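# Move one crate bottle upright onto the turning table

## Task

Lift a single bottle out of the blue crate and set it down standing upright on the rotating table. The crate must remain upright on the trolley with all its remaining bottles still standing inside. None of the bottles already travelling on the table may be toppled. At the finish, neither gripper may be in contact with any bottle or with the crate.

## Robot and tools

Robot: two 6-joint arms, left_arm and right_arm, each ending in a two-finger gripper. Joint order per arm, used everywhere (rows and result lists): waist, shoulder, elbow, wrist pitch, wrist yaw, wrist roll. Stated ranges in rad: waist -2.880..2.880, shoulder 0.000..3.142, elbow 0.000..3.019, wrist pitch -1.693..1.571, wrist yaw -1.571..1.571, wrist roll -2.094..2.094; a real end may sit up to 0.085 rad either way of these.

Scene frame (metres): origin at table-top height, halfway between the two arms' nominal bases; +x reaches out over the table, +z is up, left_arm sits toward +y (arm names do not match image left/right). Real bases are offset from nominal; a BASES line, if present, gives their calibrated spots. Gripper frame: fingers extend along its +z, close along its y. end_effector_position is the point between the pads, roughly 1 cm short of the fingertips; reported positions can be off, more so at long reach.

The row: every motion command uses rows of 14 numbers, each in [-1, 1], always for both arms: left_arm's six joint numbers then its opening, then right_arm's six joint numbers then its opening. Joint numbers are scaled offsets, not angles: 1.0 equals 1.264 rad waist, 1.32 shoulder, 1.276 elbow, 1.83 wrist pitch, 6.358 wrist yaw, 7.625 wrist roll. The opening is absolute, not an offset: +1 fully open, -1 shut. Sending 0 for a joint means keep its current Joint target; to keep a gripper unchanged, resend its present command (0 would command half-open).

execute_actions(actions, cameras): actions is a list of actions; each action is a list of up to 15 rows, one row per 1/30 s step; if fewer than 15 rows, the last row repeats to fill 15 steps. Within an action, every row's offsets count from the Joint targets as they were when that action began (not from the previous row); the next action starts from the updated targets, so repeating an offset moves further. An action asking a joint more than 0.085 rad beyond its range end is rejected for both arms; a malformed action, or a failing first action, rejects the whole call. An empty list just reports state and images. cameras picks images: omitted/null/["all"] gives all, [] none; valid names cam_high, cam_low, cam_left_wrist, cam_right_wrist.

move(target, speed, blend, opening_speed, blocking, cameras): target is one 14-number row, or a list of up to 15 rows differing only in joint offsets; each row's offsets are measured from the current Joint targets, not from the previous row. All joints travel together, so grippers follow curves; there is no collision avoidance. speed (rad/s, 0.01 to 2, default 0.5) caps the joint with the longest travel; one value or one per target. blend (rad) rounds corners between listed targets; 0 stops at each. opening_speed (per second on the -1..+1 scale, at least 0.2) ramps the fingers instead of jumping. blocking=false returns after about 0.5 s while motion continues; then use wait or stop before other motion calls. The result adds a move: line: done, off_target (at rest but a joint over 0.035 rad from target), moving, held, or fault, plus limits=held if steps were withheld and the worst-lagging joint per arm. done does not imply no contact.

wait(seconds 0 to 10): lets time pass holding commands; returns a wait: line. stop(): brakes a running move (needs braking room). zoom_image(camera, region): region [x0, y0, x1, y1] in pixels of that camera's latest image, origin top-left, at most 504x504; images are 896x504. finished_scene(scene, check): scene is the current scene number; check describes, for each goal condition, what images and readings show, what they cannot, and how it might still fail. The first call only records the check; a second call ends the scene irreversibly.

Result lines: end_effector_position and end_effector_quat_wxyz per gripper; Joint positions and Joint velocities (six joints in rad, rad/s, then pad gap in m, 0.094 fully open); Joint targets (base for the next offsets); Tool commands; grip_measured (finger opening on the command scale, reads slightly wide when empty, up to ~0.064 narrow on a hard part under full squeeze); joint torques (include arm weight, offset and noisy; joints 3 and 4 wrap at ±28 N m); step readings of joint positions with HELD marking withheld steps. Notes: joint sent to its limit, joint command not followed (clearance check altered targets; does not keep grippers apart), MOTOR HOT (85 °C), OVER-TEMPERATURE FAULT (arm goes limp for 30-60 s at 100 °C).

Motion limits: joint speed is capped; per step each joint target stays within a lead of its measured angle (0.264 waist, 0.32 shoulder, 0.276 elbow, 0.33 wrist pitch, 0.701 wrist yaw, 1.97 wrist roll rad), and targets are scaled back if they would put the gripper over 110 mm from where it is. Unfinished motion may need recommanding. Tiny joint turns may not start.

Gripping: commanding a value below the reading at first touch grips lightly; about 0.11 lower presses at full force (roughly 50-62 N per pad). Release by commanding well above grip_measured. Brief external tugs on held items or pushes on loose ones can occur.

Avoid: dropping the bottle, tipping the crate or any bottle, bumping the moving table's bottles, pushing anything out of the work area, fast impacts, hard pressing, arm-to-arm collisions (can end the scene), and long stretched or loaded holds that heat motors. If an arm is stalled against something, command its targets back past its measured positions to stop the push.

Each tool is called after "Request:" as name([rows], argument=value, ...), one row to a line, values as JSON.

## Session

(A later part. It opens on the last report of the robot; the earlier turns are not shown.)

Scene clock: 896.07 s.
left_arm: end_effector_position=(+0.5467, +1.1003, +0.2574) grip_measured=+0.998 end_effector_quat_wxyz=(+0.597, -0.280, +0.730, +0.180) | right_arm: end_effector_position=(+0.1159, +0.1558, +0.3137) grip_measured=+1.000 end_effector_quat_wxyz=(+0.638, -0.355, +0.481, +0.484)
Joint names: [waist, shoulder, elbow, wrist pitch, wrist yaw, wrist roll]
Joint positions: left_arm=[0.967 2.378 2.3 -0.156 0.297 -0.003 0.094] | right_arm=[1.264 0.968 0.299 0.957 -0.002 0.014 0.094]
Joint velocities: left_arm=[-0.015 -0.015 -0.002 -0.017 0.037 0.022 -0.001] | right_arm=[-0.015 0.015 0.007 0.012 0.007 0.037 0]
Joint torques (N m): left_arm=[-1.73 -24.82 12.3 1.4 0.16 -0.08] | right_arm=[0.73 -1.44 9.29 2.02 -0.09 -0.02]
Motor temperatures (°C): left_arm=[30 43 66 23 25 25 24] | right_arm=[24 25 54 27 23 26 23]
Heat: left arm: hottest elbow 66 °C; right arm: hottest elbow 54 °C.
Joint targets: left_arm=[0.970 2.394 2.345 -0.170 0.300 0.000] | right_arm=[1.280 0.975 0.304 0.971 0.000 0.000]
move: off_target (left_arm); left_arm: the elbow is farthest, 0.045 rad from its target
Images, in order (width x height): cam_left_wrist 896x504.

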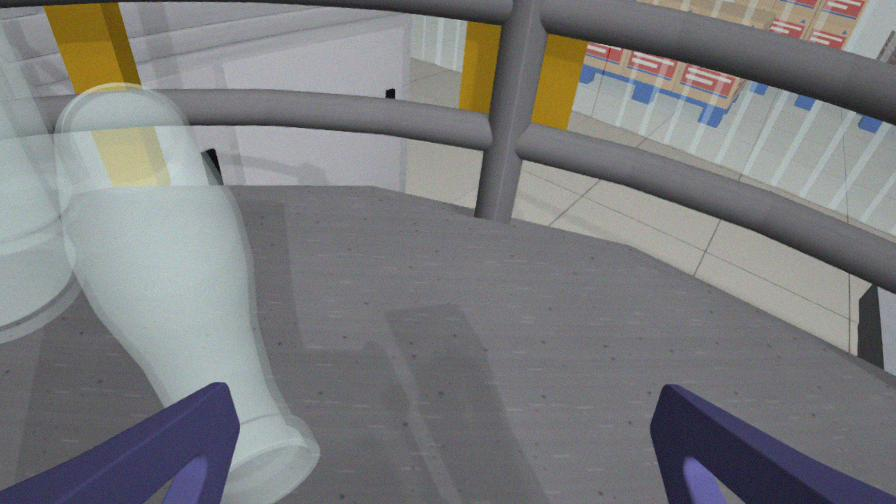

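Request:
move([
  [0, 0, 0, -0.0273, 0, 0, 1, 0, 0, 0, 0, 0, 0, 1],
  [0.0174, 0, 0, -0.0328, 0, 0, 1, 0, 0, 0, 0, 0, 0, 1],
], speed=[0.15, 0.05], cameras=["cam_left_wrist"])

Request:
zoom_image(camera="cam_left_wrist", region=[80, 364, 332, 504])

Scene clock: 903.57 s.
left_arm: end_effector_position=(+0.5372, +1.1034, +0.2464) grip_measured=+0.998 end_effector_quat_wxyz=(+0.578, -0.293, +0.742, +0.171) | right_arm: end_effector_position=(+0.1159, +0.1558, +0.3137) grip_measured=+1.000 end_effector_quat_wxyz=(+0.638, -0.355, +0.481, +0.484)
Joint names: [waist, shoulder, elbow, wrist pitch, wrist yaw, wrist roll]
Joint positions: left_arm=[0.978 2.378 2.304 -0.215 0.298 -0.002 0.094] | right_arm=[1.264 0.968 0.299 0.957 -0.002 0.014 0.094]
Joint velocities: left_arm=[-0.005 -0.015 -0.012 -0.007 0.007 -0.037 0] | right_arm=[0.015 -0.005 -0.012 0.002 -0.022 0.007 0]
Joint torques (N m): left_arm=[-0.91 -24.29 11.86 1.21 0.09 -0.08] | right_arm=[0.67 -1.44 9.28 2.02 -0.09 -0.02]
Motor temperatures (°C): left_arm=[30 44 68 23 25 25 24] | right_arm=[24 25 54 27 23 26 23]
Heat: left arm: hottest elbow 68 °C; right arm: hottest elbow 54 °C.
Joint targets: left_arm=[0.992 2.394 2.345 -0.230 0.299 0.000] | right_arm=[1.280 0.975 0.304 0.971 0.000 0.000]
move: off_target (left_arm); left_arm: the elbow is farthest, 0.041 rad from its target
Images, in order (width x height): cam_left_wrist 896x504.

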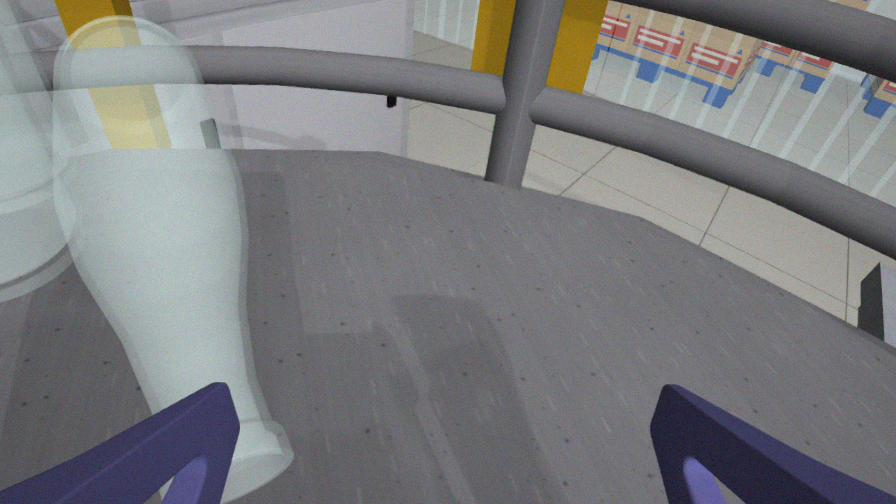

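Scaled by 2.000 from the camera's 896x504 image, which has a finer 1280x720 frame.

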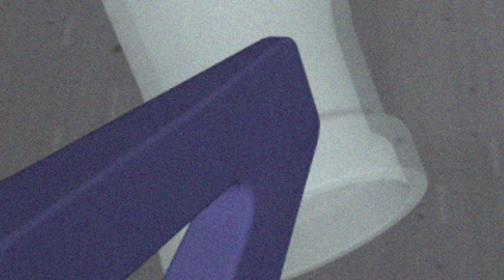

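Request:
move(target=[0.0277, 0, 0, -0.0055, 0, 0, 1, 0, 0, 0, 0, 0, 0, 1], speed=0.06, cameras=["cam_left_wrist"])

Request:
zoom_image(camera="cam_left_wrist", region=[80, 364, 332, 504])

Scene clock: 911.60 s.
left_arm: end_effector_position=(+0.5366, +1.1037, +0.2459) grip_measured=+0.998 end_effector_quat_wxyz=(+0.577, -0.292, +0.743, +0.173) | right_arm: end_effector_position=(+0.1159, +0.1558, +0.3137) grip_measured=+1.000 end_effector_quat_wxyz=(+0.638, -0.355, +0.481, +0.484)
Joint names: [waist, shoulder, elbow, wrist pitch, wrist yaw, wrist roll]
Joint positions: left_arm=[0.978 2.378 2.304 -0.217 0.298 0.005 0.094] | right_arm=[1.264 0.968 0.299 0.957 -0.002 0.014 0.094]
Joint velocities: left_arm=[0.005 -0.005 -0.007 -0.007 -0.007 0.007 0] | right_arm=[0.005 -0.015 -0.017 -0.007 -0.037 -0.066 0]
Joint torques (N m): left_arm=[2.26 -24.53 12.05 1.14 0.1 -0.18] | right_arm=[0.73 -1.49 9.28 2.02 -0.09 -0.02]
Motor temperatures (°C): left_arm=[30 45 70 23 25 25 24] | right_arm=[24 25 54 27 23 26 23]
Heat: left arm: hottest elbow 70 °C; right arm: hottest elbow 54 °C.
Joint targets: left_arm=[1.027 2.394 2.345 -0.240 0.300 0.000] | right_arm=[1.280 0.975 0.304 0.971 0.000 0.000]
move: off_target (left_arm); left_arm: the waist is farthest, 0.049 rad from its target
Images, in order (width x height): cam_left_wrist 896x504.

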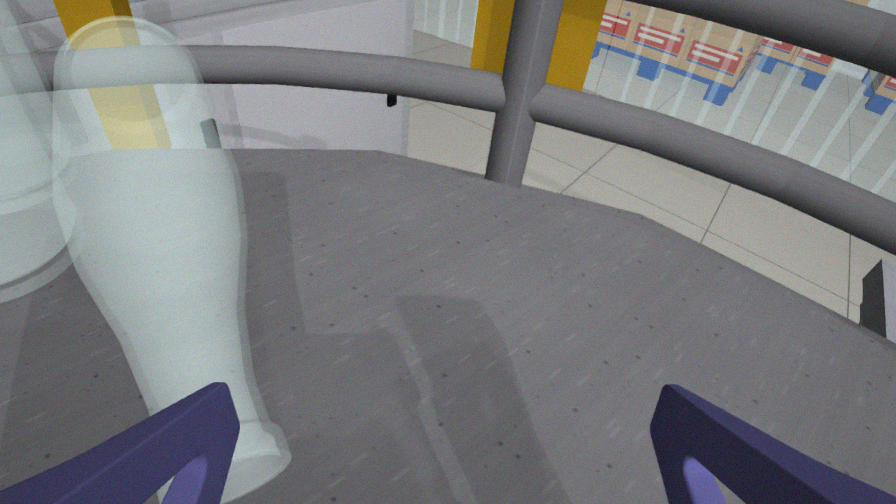

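Scaled by 2.000 from the camera's 896x504 image, which has a finer 1280x720 frame.

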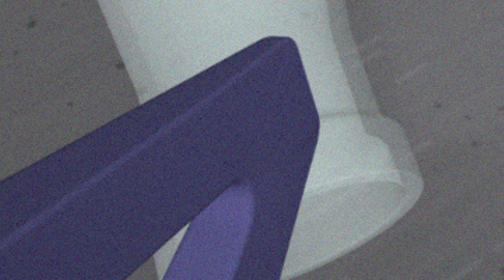

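Request:
move(target=[0.0237, 0, 0, 0, 0, 0, 1, 0, 0, 0, 0, 0, 0, 1], speed=0.06, cameras=["cam_left_wrist"])

Request:
zoom_image(camera="cam_left_wrist", region=[80, 364, 332, 504])

Scene clock: 938.47 s.
left_arm: end_effector_position=(+0.5357, +1.1043, +0.2459) grip_measured=+0.998 end_effector_quat_wxyz=(+0.577, -0.292, +0.743, +0.173) | right_arm: end_effector_position=(+0.1159, +0.1558, +0.3137) grip_measured=+1.000 end_effector_quat_wxyz=(+0.638, -0.355, +0.481, +0.484)
Joint names: [waist, shoulder, elbow, wrist pitch, wrist yaw, wrist roll]
Joint positions: left_arm=[0.979 2.378 2.304 -0.217 0.298 0.006 0.094] | right_arm=[1.264 0.968 0.299 0.957 -0.002 0.014 0.094]
Joint velocities: left_arm=[-0.015 -0.005 -0.007 0.002 0.007 -0.037 0] | right_arm=[-0.005 -0.005 0.017 -0.017 -0.051 -0.066 0]
Joint torques (N m): left_arm=[4.19 -24.88 12.04 1.01 0.13 -0.18] | right_arm=[0.67 -1.44 9.31 2.03 -0.09 -0.02]
Motor temperatures (°C): left_arm=[30 48 72 23 25 25 24] | right_arm=[24 25 53 27 23 26 23]
Heat: left arm: hottest elbow 72 °C; right arm: hottest elbow 53 °C.
Joint targets: left_arm=[1.057 2.394 2.345 -0.240 0.300 0.000] | right_arm=[1.280 0.975 0.304 0.971 0.000 0.000]
move: off_target (left_arm); left_arm: the waist is farthest, 0.078 rad from its target
Images, in order (width x height): cam_left_wrist 896x504.

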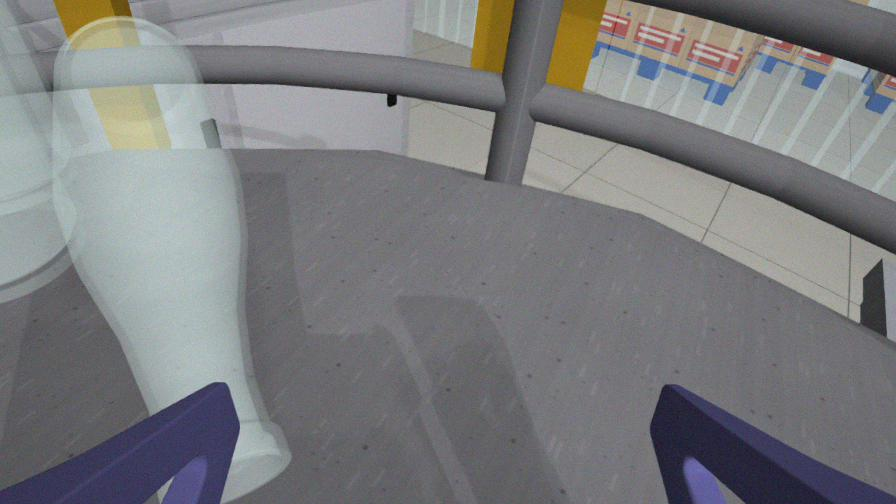

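Scaled by 2.000 from the camera's 896x504 image, which has a finer 1280x720 frame.

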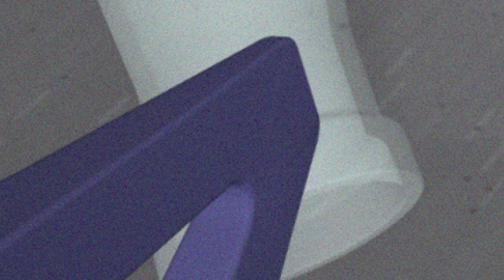

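Request:
move([
  [-0.0633, 0, 0, 0, 0, 0, 1, 0, 0, 0, 0, 0, 0, 1],
  [-0.0633, 0, 0, -0.0055, -0.0283, 0, 1, 0, 0, 0, 0, 0, 0, 1],
], speed=[0.15, 0.12], cameras=["cam_left_wrist"])

Request:
zoom_image(camera="cam_left_wrist", region=[80, 364, 332, 504])

Scene clock: 964.50 s.
left_arm: end_effector_position=(+0.5156, +1.1232, +0.2404) grip_measured=+0.998 end_effector_quat_wxyz=(+0.541, -0.344, +0.732, +0.232) | right_arm: end_effector_position=(+0.1159, +0.1558, +0.3137) grip_measured=+1.000 end_effector_quat_wxyz=(+0.638, -0.355, +0.481, +0.484)
Joint names: [waist, shoulder, elbow, wrist pitch, wrist yaw, wrist roll]
Joint positions: left_arm=[0.977 2.378 2.308 -0.245 0.123 0.006 0.094] | right_arm=[1.264 0.968 0.299 0.957 -0.002 0.014 0.094]
Joint velocities: left_arm=[-0.015 -0.005 0.012 0.012 -0.051 -0.007 0] | right_arm=[-0.005 -0.005 -0.002 0.022 0.007 0.051 0]
Joint torques (N m): left_arm=[-2.08 -24.53 11.77 1.72 -0.12 -0.2] | right_arm=[0.73 -1.44 9.29 2.02 -0.09 -0.02]
Motor temperatures (°C): left_arm=[30 49 73 23 25 25 24] | right_arm=[24 25 53 27 23 26 23]
Heat: left arm: hottest elbow 73 °C; right arm: hottest elbow 53 °C.
Joint targets: left_arm=[0.977 2.394 2.345 -0.251 0.120 0.000] | right_arm=[1.280 0.975 0.304 0.971 0.000 0.000]
move: off_target (left_arm); left_arm: the elbow is farthest, 0.037 rad from its target
Images, in order (width x height): cam_left_wrist 896x504.

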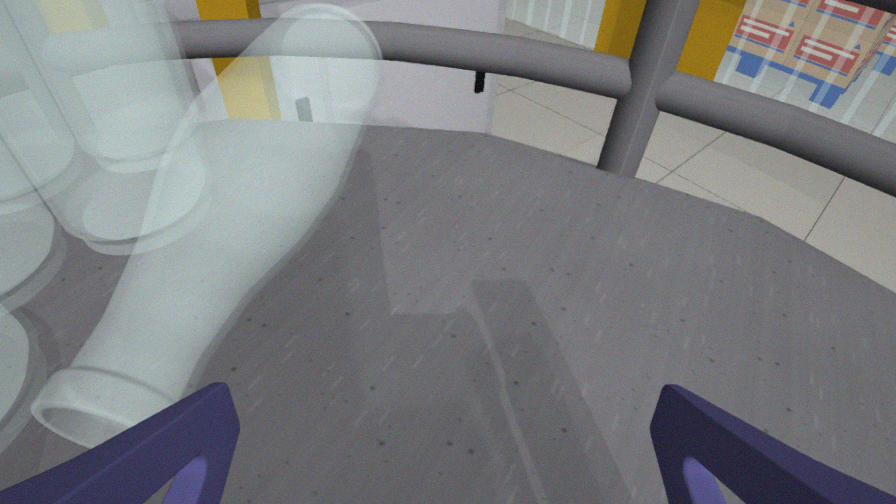

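Scaled by 2.000 from the camera's 896x504 image, which has a finer 1280x720 frame.

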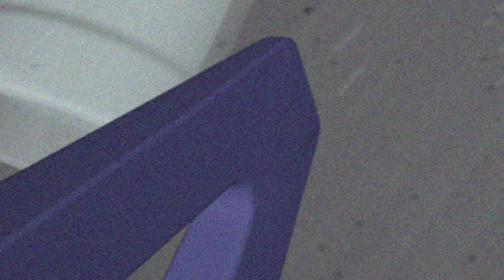

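Request:
zoom_image(camera="cam_left_wrist", region=[0, 330, 252, 470])

Request:
execute_actions(actions=[], cameras=["cam_left_wrist"])

Scaled by 2.000 from the camera's 896x504 image, which has a finer 1280x720 frame.

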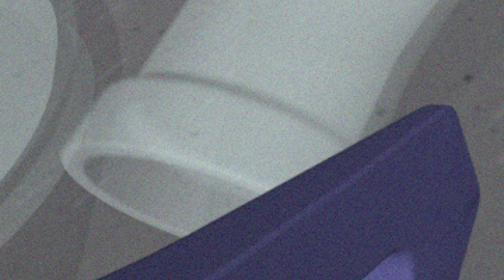

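Scene clock: 977.67 s.
left_arm: end_effector_position=(+0.5156, +1.1232, +0.2404) grip_measured=+0.998 end_effector_quat_wxyz=(+0.541, -0.344, +0.732, +0.232) | right_arm: end_effector_position=(+0.1159, +0.1558, +0.3137) grip_measured=+1.000 end_effector_quat_wxyz=(+0.638, -0.355, +0.481, +0.484)
Joint names: [waist, shoulder, elbow, wrist pitch, wrist yaw, wrist roll]
Joint positions: left_arm=[0.977 2.378 2.308 -0.245 0.123 0.006 0.094] | right_arm=[1.264 0.968 0.299 0.957 -0.002 0.014 0.094]
Joint velocities: left_arm=[-0.015 -0.015 -0.007 -0.002 -0.022 -0.022 0.001] | right_arm=[-0.015 0.005 -0.032 0.007 0.022 -0.066 0]
Joint torques (N m): left_arm=[-1.9 -24.18 11.79 1.68 -0.14 -0.15] | right_arm=[0.67 -1.44 9.29 2 -0.09 -0.02]
Motor temperatures (°C): left_arm=[30 46 69 23 25 25 23] | right_arm=[24 25 53 27 23 26 23]
Heat: left arm: hottest elbow 69 °C; right arm: hottest elbow 53 °C.
Joint targets: left_arm=[0.977 2.394 2.345 -0.250 0.120 0.000] | right_arm=[1.280 0.975 0.304 0.971 0.000 0.000]
Tool commands: left_gripper/opening=+1.0 right_gripper/opening=+1.0
Images, in order (width x height): cam_left_wrist 896x504.

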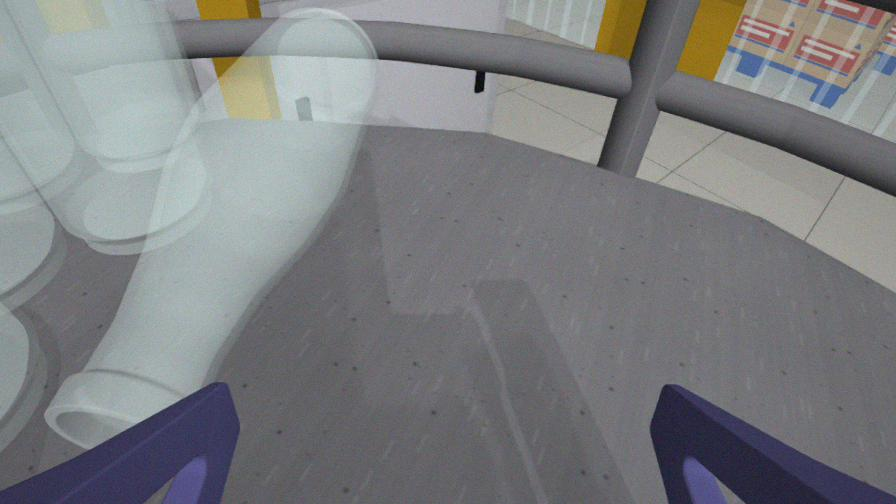

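I'll look at the current state before planning the grip.

Request:
execute_actions(actions=[])

Scene clock: 1012.87 s.
left_arm: end_effector_position=(+0.5156, +1.1232, +0.2404) grip_measured=+0.998 end_effector_quat_wxyz=(+0.541, -0.344, +0.732, +0.232) | right_arm: end_effector_position=(+0.1159, +0.1558, +0.3137) grip_measured=+1.000 end_effector_quat_wxyz=(+0.638, -0.355, +0.481, +0.484)
Joint names: [waist, shoulder, elbow, wrist pitch, wrist yaw, wrist roll]
Joint positions: left_arm=[0.977 2.378 2.308 -0.245 0.123 0.006 0.094] | right_arm=[1.264 0.968 0.299 0.957 -0.002 0.014 0.094]
Joint velocities: left_arm=[-0.005 -0.005 -0.017 0.007 -0.081 0.037 0] | right_arm=[-0.005 -0.005 -0.007 0.002 -0.007 -0.095 0]
Joint torques (N m): left_arm=[-1.73 -24.29 11.78 1.83 -0.14 -0.16] | right_arm=[0.67 -1.44 9.28 2.02 -0.09 -0.02]
Motor temperatures (°C): left_arm=[29 44 65 23 25 25 23] | right_arm=[24 24 53 27 23 26 23]
Heat: left arm: hottest elbow 65 °C; right arm: hottest elbow 53 °C.
Joint targets: left_arm=[0.977 2.394 2.345 -0.250 0.120 0.000] | right_arm=[1.280 0.975 0.304 0.971 0.000 0.000]
Tool commands: left_gripper/opening=+1.0 right_gripper/opening=+1.0

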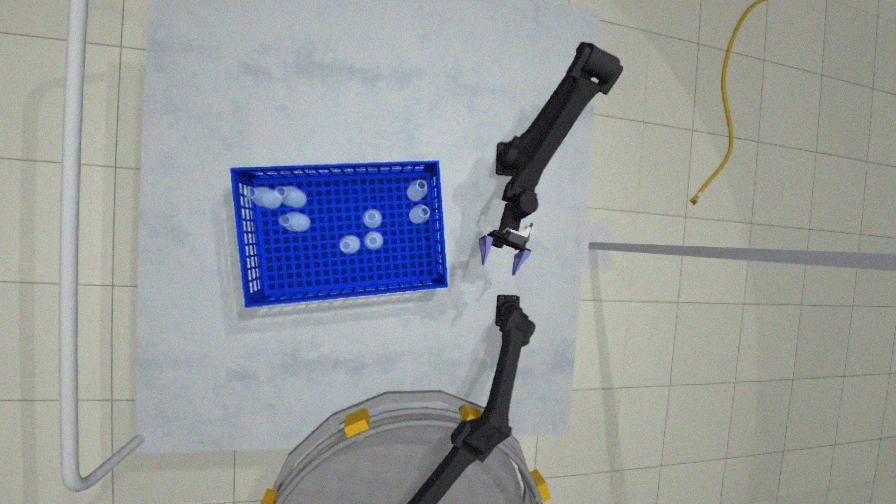

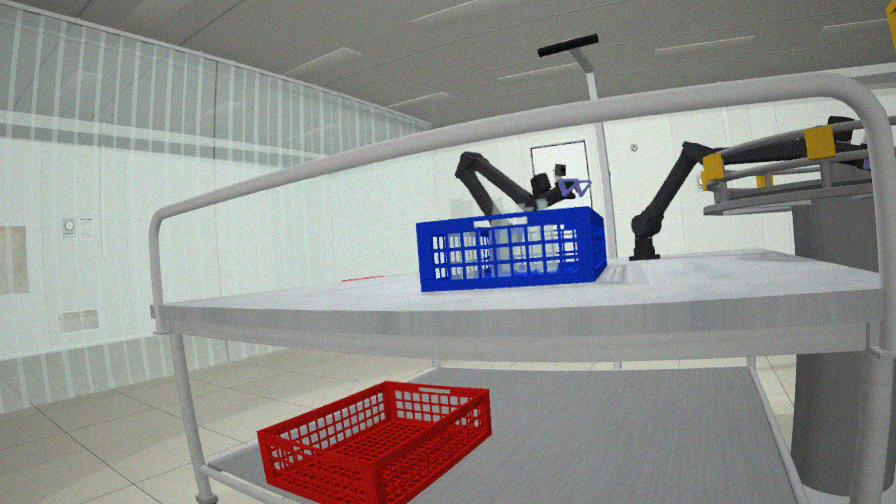

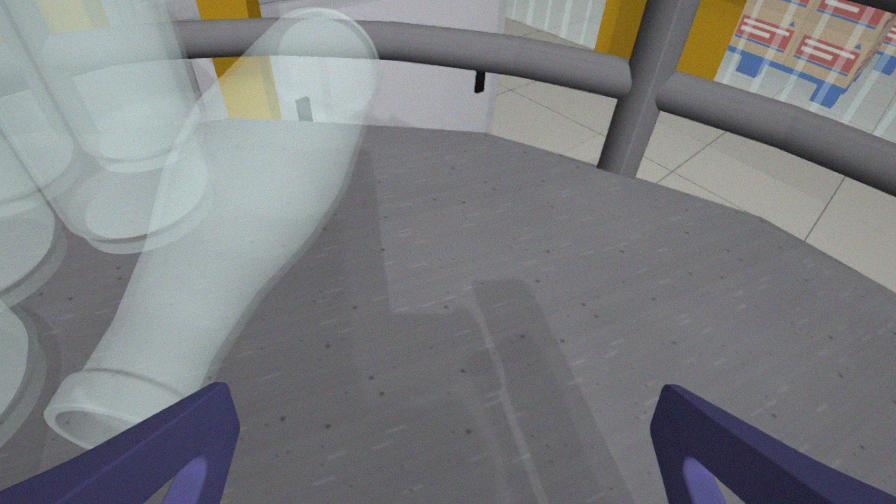

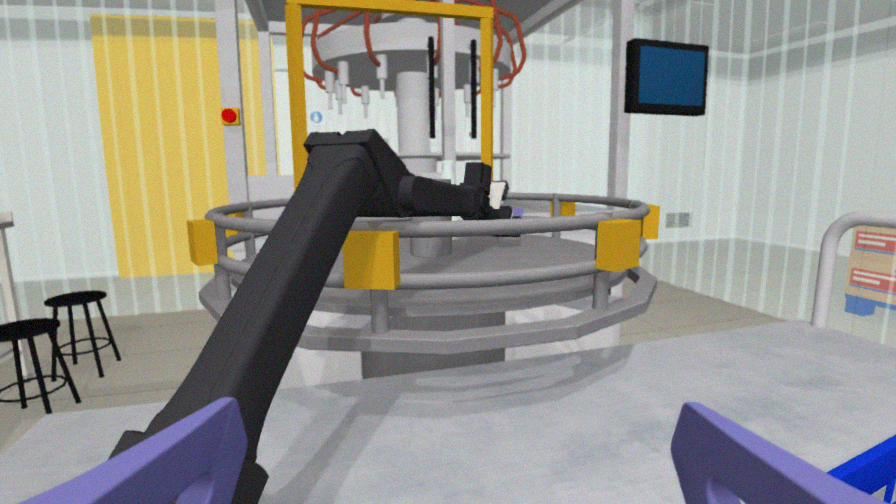

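Request:
zoom_image(camera="cam_left_wrist", region=[0, 252, 448, 504])

Request:
zoom_image(camera="cam_left_wrist", region=[0, 0, 448, 252])

Scaled by 1.125 from the camera's 896x504 image, which has a finer 1280x720 frame.

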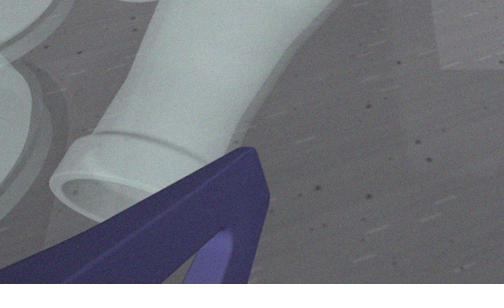

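Scaled by 1.125 from the camera's 896x504 image, which has a finer 1280x720 frame.

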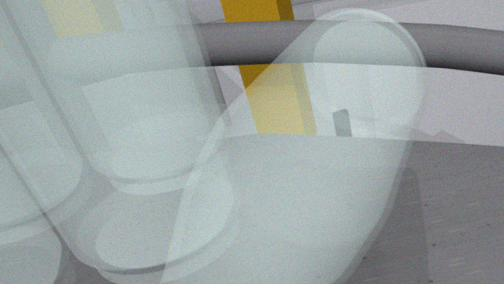

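Request:
move([
  [0,0,0,0.0847,0,0,1,0,0,0,0,0,0,1],
  [0,0,0,0.0847,-0.0181,0,1,0,0,0,0,0,0,1],
], speed=[0.25,0.25], cameras=["cam_left_wrist"])

Request:
zoom_image(camera="cam_left_wrist", region=[0, 252, 448, 504])

Scene clock: 1051.63 s.
left_arm: end_effector_position=(+0.5045, +1.1420, +0.2718) grip_measured=+0.998 end_effector_quat_wxyz=(+0.566, -0.355, +0.681, +0.299) | right_arm: end_effector_position=(+0.1159, +0.1558, +0.3137) grip_measured=+1.000 end_effector_quat_wxyz=(+0.638, -0.355, +0.481, +0.484)
Joint names: [waist, shoulder, elbow, wrist pitch, wrist yaw, wrist roll]
Joint positions: left_arm=[0.977 2.378 2.308 -0.111 0.008 0.006 0.094] | right_arm=[1.264 0.968 0.299 0.957 -0.002 0.014 0.094]
Joint velocities: left_arm=[-0.005 -0.005 0.012 -0.017 -0.007 -0.051 0] | right_arm=[-0.005 -0.005 0.002 -0.007 -0.022 0.051 0]
Joint torques (N m): left_arm=[-1.32 -24.35 11.75 2.66 -0.21 -0.17] | right_arm=[0.67 -1.44 9.29 2.02 -0.09 -0.02]
Motor temperatures (°C): left_arm=[29 45 65 23 25 25 23] | right_arm=[24 24 53 27 23 26 23]
Heat: left arm: hottest elbow 65 °C; right arm: hottest elbow 53 °C.
Joint targets: left_arm=[0.977 2.394 2.345 -0.095 0.005 0.000] | right_arm=[1.280 0.975 0.304 0.971 0.000 0.000]
move: off_target (left_arm); left_arm: the elbow is farthest, 0.037 rad from its target
Images, in order (width x height): cam_left_wrist 896x504.

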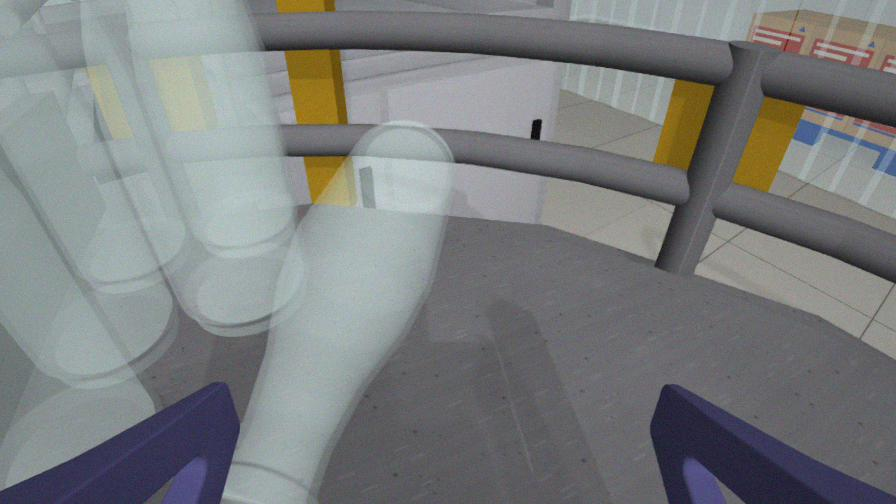

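Scaled by 1.125 from the camera's 896x504 image, which has a finer 1280x720 frame.

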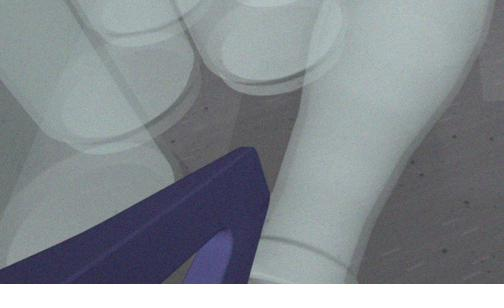

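Request:
move(target=[0,0,0,-0.0574,0,0,1,0,0,0,0,0,0,1], speed=0.15, cameras=["cam_left_wrist"])

Request:
zoom_image(camera="cam_left_wrist", region=[0, 252, 448, 504])

Scene clock: 1077.40 s.
left_arm: end_effector_position=(+0.5019, +1.1383, +0.2519) grip_measured=+0.998 end_effector_quat_wxyz=(+0.538, -0.368, +0.704, +0.283) | right_arm: end_effector_position=(+0.1159, +0.1558, +0.3137) grip_measured=+1.000 end_effector_quat_wxyz=(+0.638, -0.355, +0.481, +0.484)
Joint names: [waist, shoulder, elbow, wrist pitch, wrist yaw, wrist roll]
Joint positions: left_arm=[0.977 2.378 2.308 -0.195 0.008 0.006 0.094] | right_arm=[1.264 0.968 0.299 0.957 -0.002 0.014 0.094]
Joint velocities: left_arm=[-0.015 0.005 -0.012 -0.017 0.037 0.051 -0.001] | right_arm=[0.005 -0.005 -0.012 -0.002 0.037 -0.007 0]
Joint torques (N m): left_arm=[-1.32 -24.41 11.78 1.63 -0.13 -0.18] | right_arm=[0.67 -1.44 9.29 2.03 -0.09 -0.02]
Motor temperatures (°C): left_arm=[29 45 65 23 25 25 23] | right_arm=[24 24 53 27 23 26 23]
Heat: left arm: hottest elbow 65 °C; right arm: hottest elbow 53 °C.
Joint targets: left_arm=[0.977 2.394 2.345 -0.200 0.005 0.000] | right_arm=[1.280 0.975 0.304 0.971 0.000 0.000]
move: off_target (left_arm); left_arm: the elbow is farthest, 0.037 rad from its target
Images, in order (width x height): cam_left_wrist 896x504.

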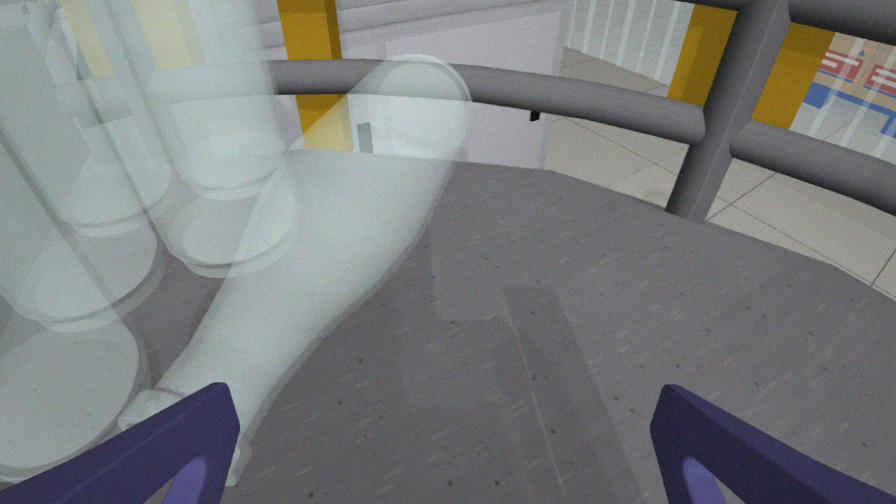

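Scaled by 1.125 from the camera's 896x504 image, which has a finer 1280x720 frame.

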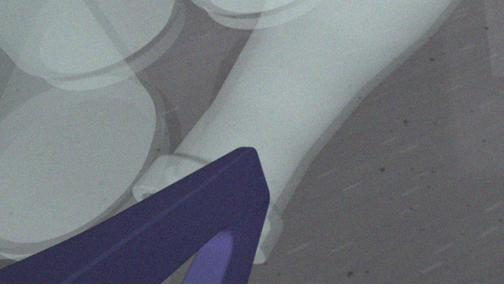

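Request:
move(target=[0,0,0,0.055,0,0,1,0,0,0,0,0,0,1], speed=0.2, cameras=["cam_left_wrist"])

Request:
zoom_image(camera="cam_left_wrist", region=[0, 252, 448, 504])

Scene clock: 1090.70 s.
left_arm: end_effector_position=(+0.5044, +1.1419, +0.2707) grip_measured=+0.998 end_effector_quat_wxyz=(+0.565, -0.356, +0.682, +0.298) | right_arm: end_effector_position=(+0.1159, +0.1558, +0.3137) grip_measured=+1.000 end_effector_quat_wxyz=(+0.638, -0.355, +0.481, +0.484)
Joint names: [waist, shoulder, elbow, wrist pitch, wrist yaw, wrist roll]
Joint positions: left_arm=[0.977 2.378 2.308 -0.116 0.008 0.005 0.094] | right_arm=[1.264 0.968 0.299 0.957 -0.002 0.014 0.094]
Joint velocities: left_arm=[0.005 -0.015 -0.007 -0.012 -0.051 0.051 0] | right_arm=[-0.005 -0.015 -0.032 0.012 -0.022 0.022 0]
Joint torques (N m): left_arm=[-1.79 -24.06 11.73 2.58 -0.16 -0.19] | right_arm=[0.67 -1.44 9.28 2 -0.09 -0.02]
Motor temperatures (°C): left_arm=[29 45 65 23 25 25 23] | right_arm=[24 24 53 27 23 26 23]
Heat: left arm: hottest elbow 65 °C; right arm: hottest elbow 53 °C.
Joint targets: left_arm=[0.977 2.394 2.345 -0.100 0.005 0.000] | right_arm=[1.280 0.975 0.304 0.971 0.000 0.000]
move: off_target (left_arm); left_arm: the elbow is farthest, 0.037 rad from its target
Images, in order (width x height): cam_left_wrist 896x504.

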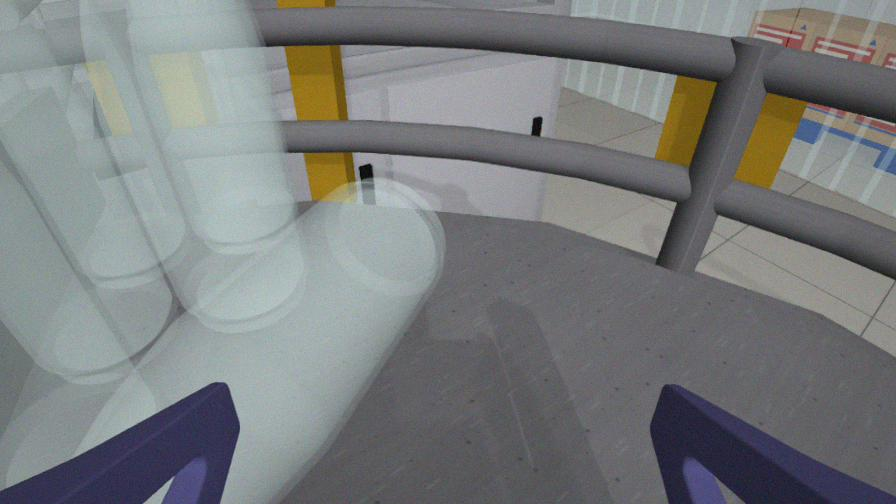

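Scaled by 1.125 from the camera's 896x504 image, which has a finer 1280x720 frame.

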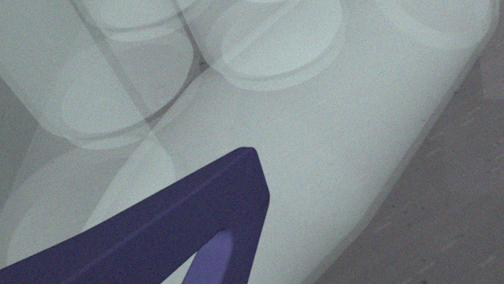

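Request:
move([
  [0,-0.047,-0.060,0.10,0,0,1,0,0,0,0,0,0,1],
  [-0.019,-0.376,-0.340,-0.02,0,0,1,0,0,0,0,0,0,1],
  [0.0,-0.721,-0.090,-0.5464,0,0,1,0,0,0,0,0,0,1],
], speed=[0.3,0.6,0.6], blend=[0.03,0.1,0], cameras=["cam_left_wrist"])

Scene clock: 1120.43 s.
left_arm: end_effector_position=(+0.2726, +0.7936, +0.6971) grip_measured=+0.998 end_effector_quat_wxyz=(+0.514, -0.375, +0.724, +0.268) | right_arm: end_effector_position=(+0.1159, +0.1558, +0.3137) grip_measured=+1.000 end_effector_quat_wxyz=(+0.638, -0.355, +0.481, +0.484)
Joint names: [waist, shoulder, elbow, wrist pitch, wrist yaw, wrist roll]
Joint positions: left_arm=[0.97 1.434 2.194 -1.094 0.007 0.005 0.094] | right_arm=[1.264 0.968 0.299 0.957 -0.002 0.014 0.094]
Joint velocities: left_arm=[0.005 0.005 0.002 -0.012 -0.066 -0.007 -0.001] | right_arm=[-0.005 -0.015 0.017 0.007 -0.037 -0.022 0]
Joint torques (N m): left_arm=[-1.38 -9.88 9.69 1.83 -0.13 -0.17] | right_arm=[0.73 -1.44 9.29 2.03 -0.09 -0.02]
Motor temperatures (°C): left_arm=[29 46 65 23 25 25 23] | right_arm=[24 24 53 27 23 26 23]
Heat: left arm: hottest elbow 65 °C; right arm: hottest elbow 53 °C.
Joint targets: left_arm=[0.977 1.442 2.230 -1.100 0.004 0.000] | right_arm=[1.280 0.975 0.304 0.971 0.000 0.000]
move: off_target (left_arm); left_arm: the elbow is farthest, 0.036 rad from its target
Images, in order (width x height): cam_left_wrist 896x504.

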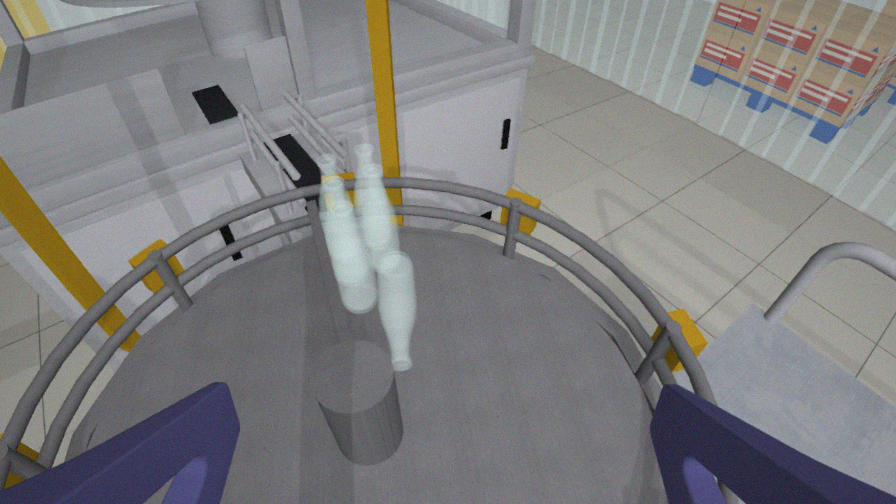

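Request:
zoom_image(camera="cam_left_wrist", region=[270, 130, 480, 470])

Scaled by 1.482 from the camera's 896x504 image, which has a finer 1280x720 frame.

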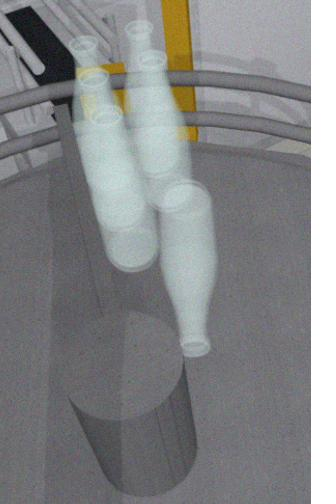

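Request:
wait(seconds=0.5, cameras=["cam_left_wrist"])

Request:
zoom_image(camera="cam_left_wrist", region=[270, 130, 480, 470])

Scene clock: 1146.53 s.
left_arm: end_effector_position=(+0.2726, +0.7936, +0.6971) grip_measured=+0.998 end_effector_quat_wxyz=(+0.514, -0.375, +0.724, +0.268) | right_arm: end_effector_position=(+0.1159, +0.1558, +0.3137) grip_measured=+1.000 end_effector_quat_wxyz=(+0.638, -0.355, +0.481, +0.484)
Joint names: [waist, shoulder, elbow, wrist pitch, wrist yaw, wrist roll]
Joint positions: left_arm=[0.97 1.434 2.194 -1.094 0.007 0.005 0.094] | right_arm=[1.264 0.968 0.299 0.957 -0.002 0.014 0.094]
Joint velocities: left_arm=[0.005 -0.005 0.002 -0.002 -0.095 0.081 -0.002] | right_arm=[-0.015 -0.005 -0.017 -0.002 -0.022 0.022 0]
Joint torques (N m): left_arm=[-0.91 -9.47 9.61 1.74 -0.12 -0.16] | right_arm=[0.79 -1.44 9.29 2.02 -0.09 -0.02]
Motor temperatures (°C): left_arm=[29 43 63 23 25 25 23] | right_arm=[24 24 53 27 23 26 23]
Heat: left arm: hottest elbow 63 °C; right arm: hottest elbow 53 °C.
Joint targets: left_arm=[0.977 1.442 2.230 -1.100 0.004 0.000] | right_arm=[1.280 0.975 0.304 0.971 0.000 0.000]
Tool commands: left_gripper/opening=+1.0 right_gripper/opening=+1.0
wait: 0.50 s; at rest from the start
Images, in order (width x height): cam_left_wrist 896x504.

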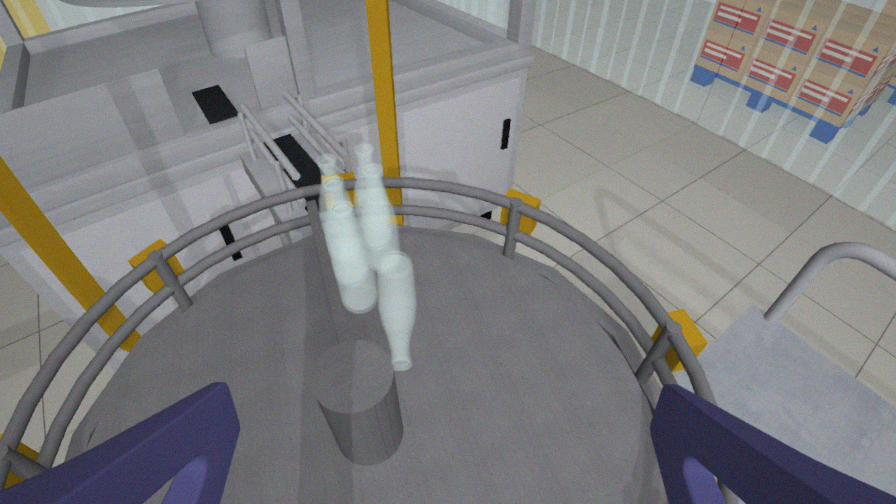

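Scaled by 1.482 from the camera's 896x504 image, which has a finer 1280x720 frame.

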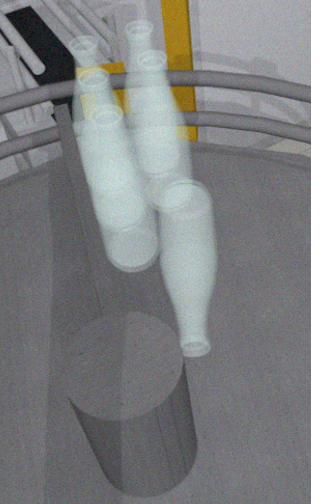

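Request:
move(target=[-0.0609,0.6879,0.2669,0.2459,-0.0752,0,1,0,0,0,0,0,0,1], speed=0.45, cameras=["cam_left_wrist", "cam_right_wrist"])

Scene clock: 1173.03 s.
left_arm: end_effector_position=(+0.4661, +1.1096, +0.2993) grip_measured=+0.998 end_effector_quat_wxyz=(+0.355, -0.470, +0.704, +0.397) | right_arm: end_effector_position=(+0.1159, +0.1558, +0.3137) grip_measured=+1.000 end_effector_quat_wxyz=(+0.638, -0.355, +0.481, +0.484)
Joint names: [waist, shoulder, elbow, wrist pitch, wrist yaw, wrist roll]
Joint positions: left_arm=[0.905 2.357 2.514 -0.664 -0.47 0.005 0.094] | right_arm=[1.264 0.968 0.299 0.957 -0.002 0.014 0.094]
Joint velocities: left_arm=[0.005 0.005 -0.002 -0.002 0.022 -0.007 0] | right_arm=[-0.005 -0.015 0.007 0.022 0.051 0.007 0]
Joint torques (N m): left_arm=[-2.73 -24.64 13.09 2.41 -0.38 -0.17] | right_arm=[0.67 -1.44 9.29 2.02 -0.09 -0.02]
Motor temperatures (°C): left_arm=[29 42 62 23 25 25 23] | right_arm=[24 24 53 27 23 26 23]
Heat: left arm: hottest elbow 62 °C; right arm: hottest elbow 53 °C.
Joint targets: left_arm=[0.900 2.351 2.571 -0.650 -0.474 0.000] | right_arm=[1.280 0.975 0.304 0.971 0.000 0.000]
move: off_target (left_arm); left_arm: the elbow is farthest, 0.056 rad from its target
Images, in order (width x height): cam_left_wrist 896x504, cam_right_wrist 896x504.

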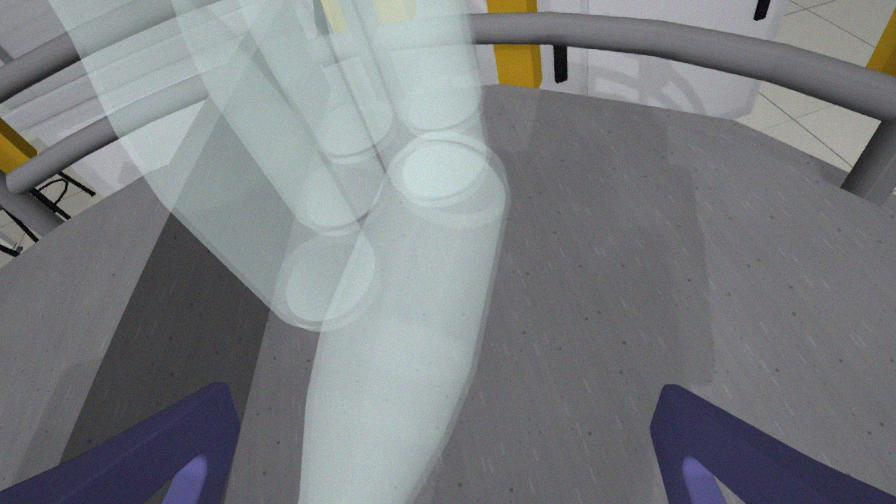

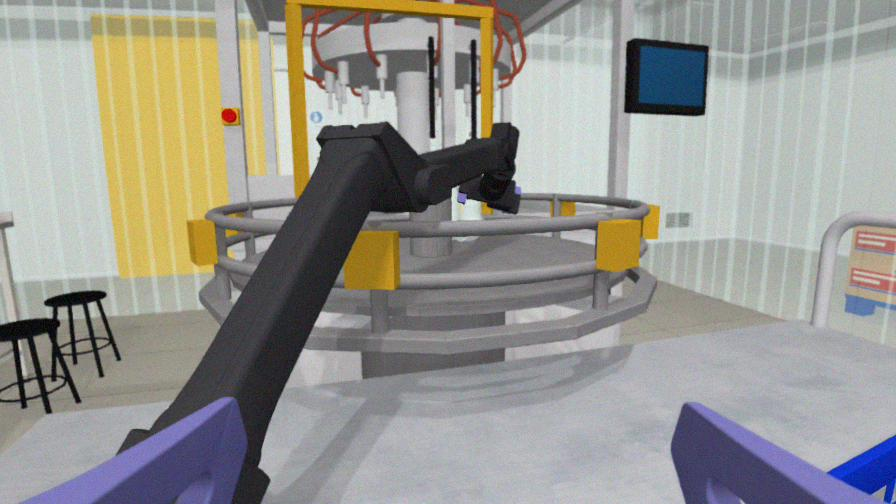

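Request:
move(target=[0.0206,0,0,0,0,-0.0289,1,0,0,0,0,0,0,1], speed=0.25, cameras=["cam_left_wrist"])

Scene clock: 1200.23 s.
left_arm: end_effector_position=(+0.4534, +1.1178, +0.2993) grip_measured=+0.998 end_effector_quat_wxyz=(+0.393, -0.548, +0.645, +0.360) | right_arm: end_effector_position=(+0.1159, +0.1558, +0.3137) grip_measured=+1.000 end_effector_quat_wxyz=(+0.638, -0.355, +0.481, +0.484)
Joint names: [waist, shoulder, elbow, wrist pitch, wrist yaw, wrist roll]
Joint positions: left_arm=[0.922 2.357 2.514 -0.664 -0.47 -0.209 0.094] | right_arm=[1.264 0.968 0.299 0.957 -0.002 0.014 0.094]
Joint velocities: left_arm=[-0.015 -0.005 -0.002 0.002 -0.022 0.081 0] | right_arm=[-0.005 0.005 0.002 -0.017 -0.051 -0.066 0]
Joint torques (N m): left_arm=[-1.49 -25.23 13.03 2.55 -0.33 -0.24] | right_arm=[0.67 -1.49 9.28 2.03 -0.09 -0.02]
Motor temperatures (°C): left_arm=[29 48 65 23 25 25 23] | right_arm=[24 24 53 27 23 26 23]
Heat: left arm: hottest elbow 65 °C; right arm: hottest elbow 53 °C.
Joint targets: left_arm=[0.926 2.351 2.571 -0.650 -0.473 -0.220] | right_arm=[1.280 0.975 0.304 0.971 0.000 0.000]
move: off_target (left_arm); left_arm: the elbow is farthest, 0.057 rad from its target
Images, in order (width x height): cam_left_wrist 896x504.

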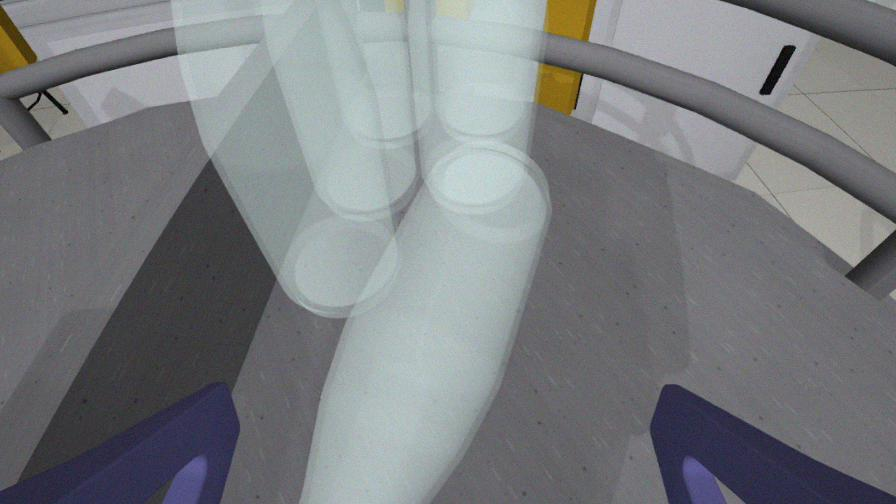

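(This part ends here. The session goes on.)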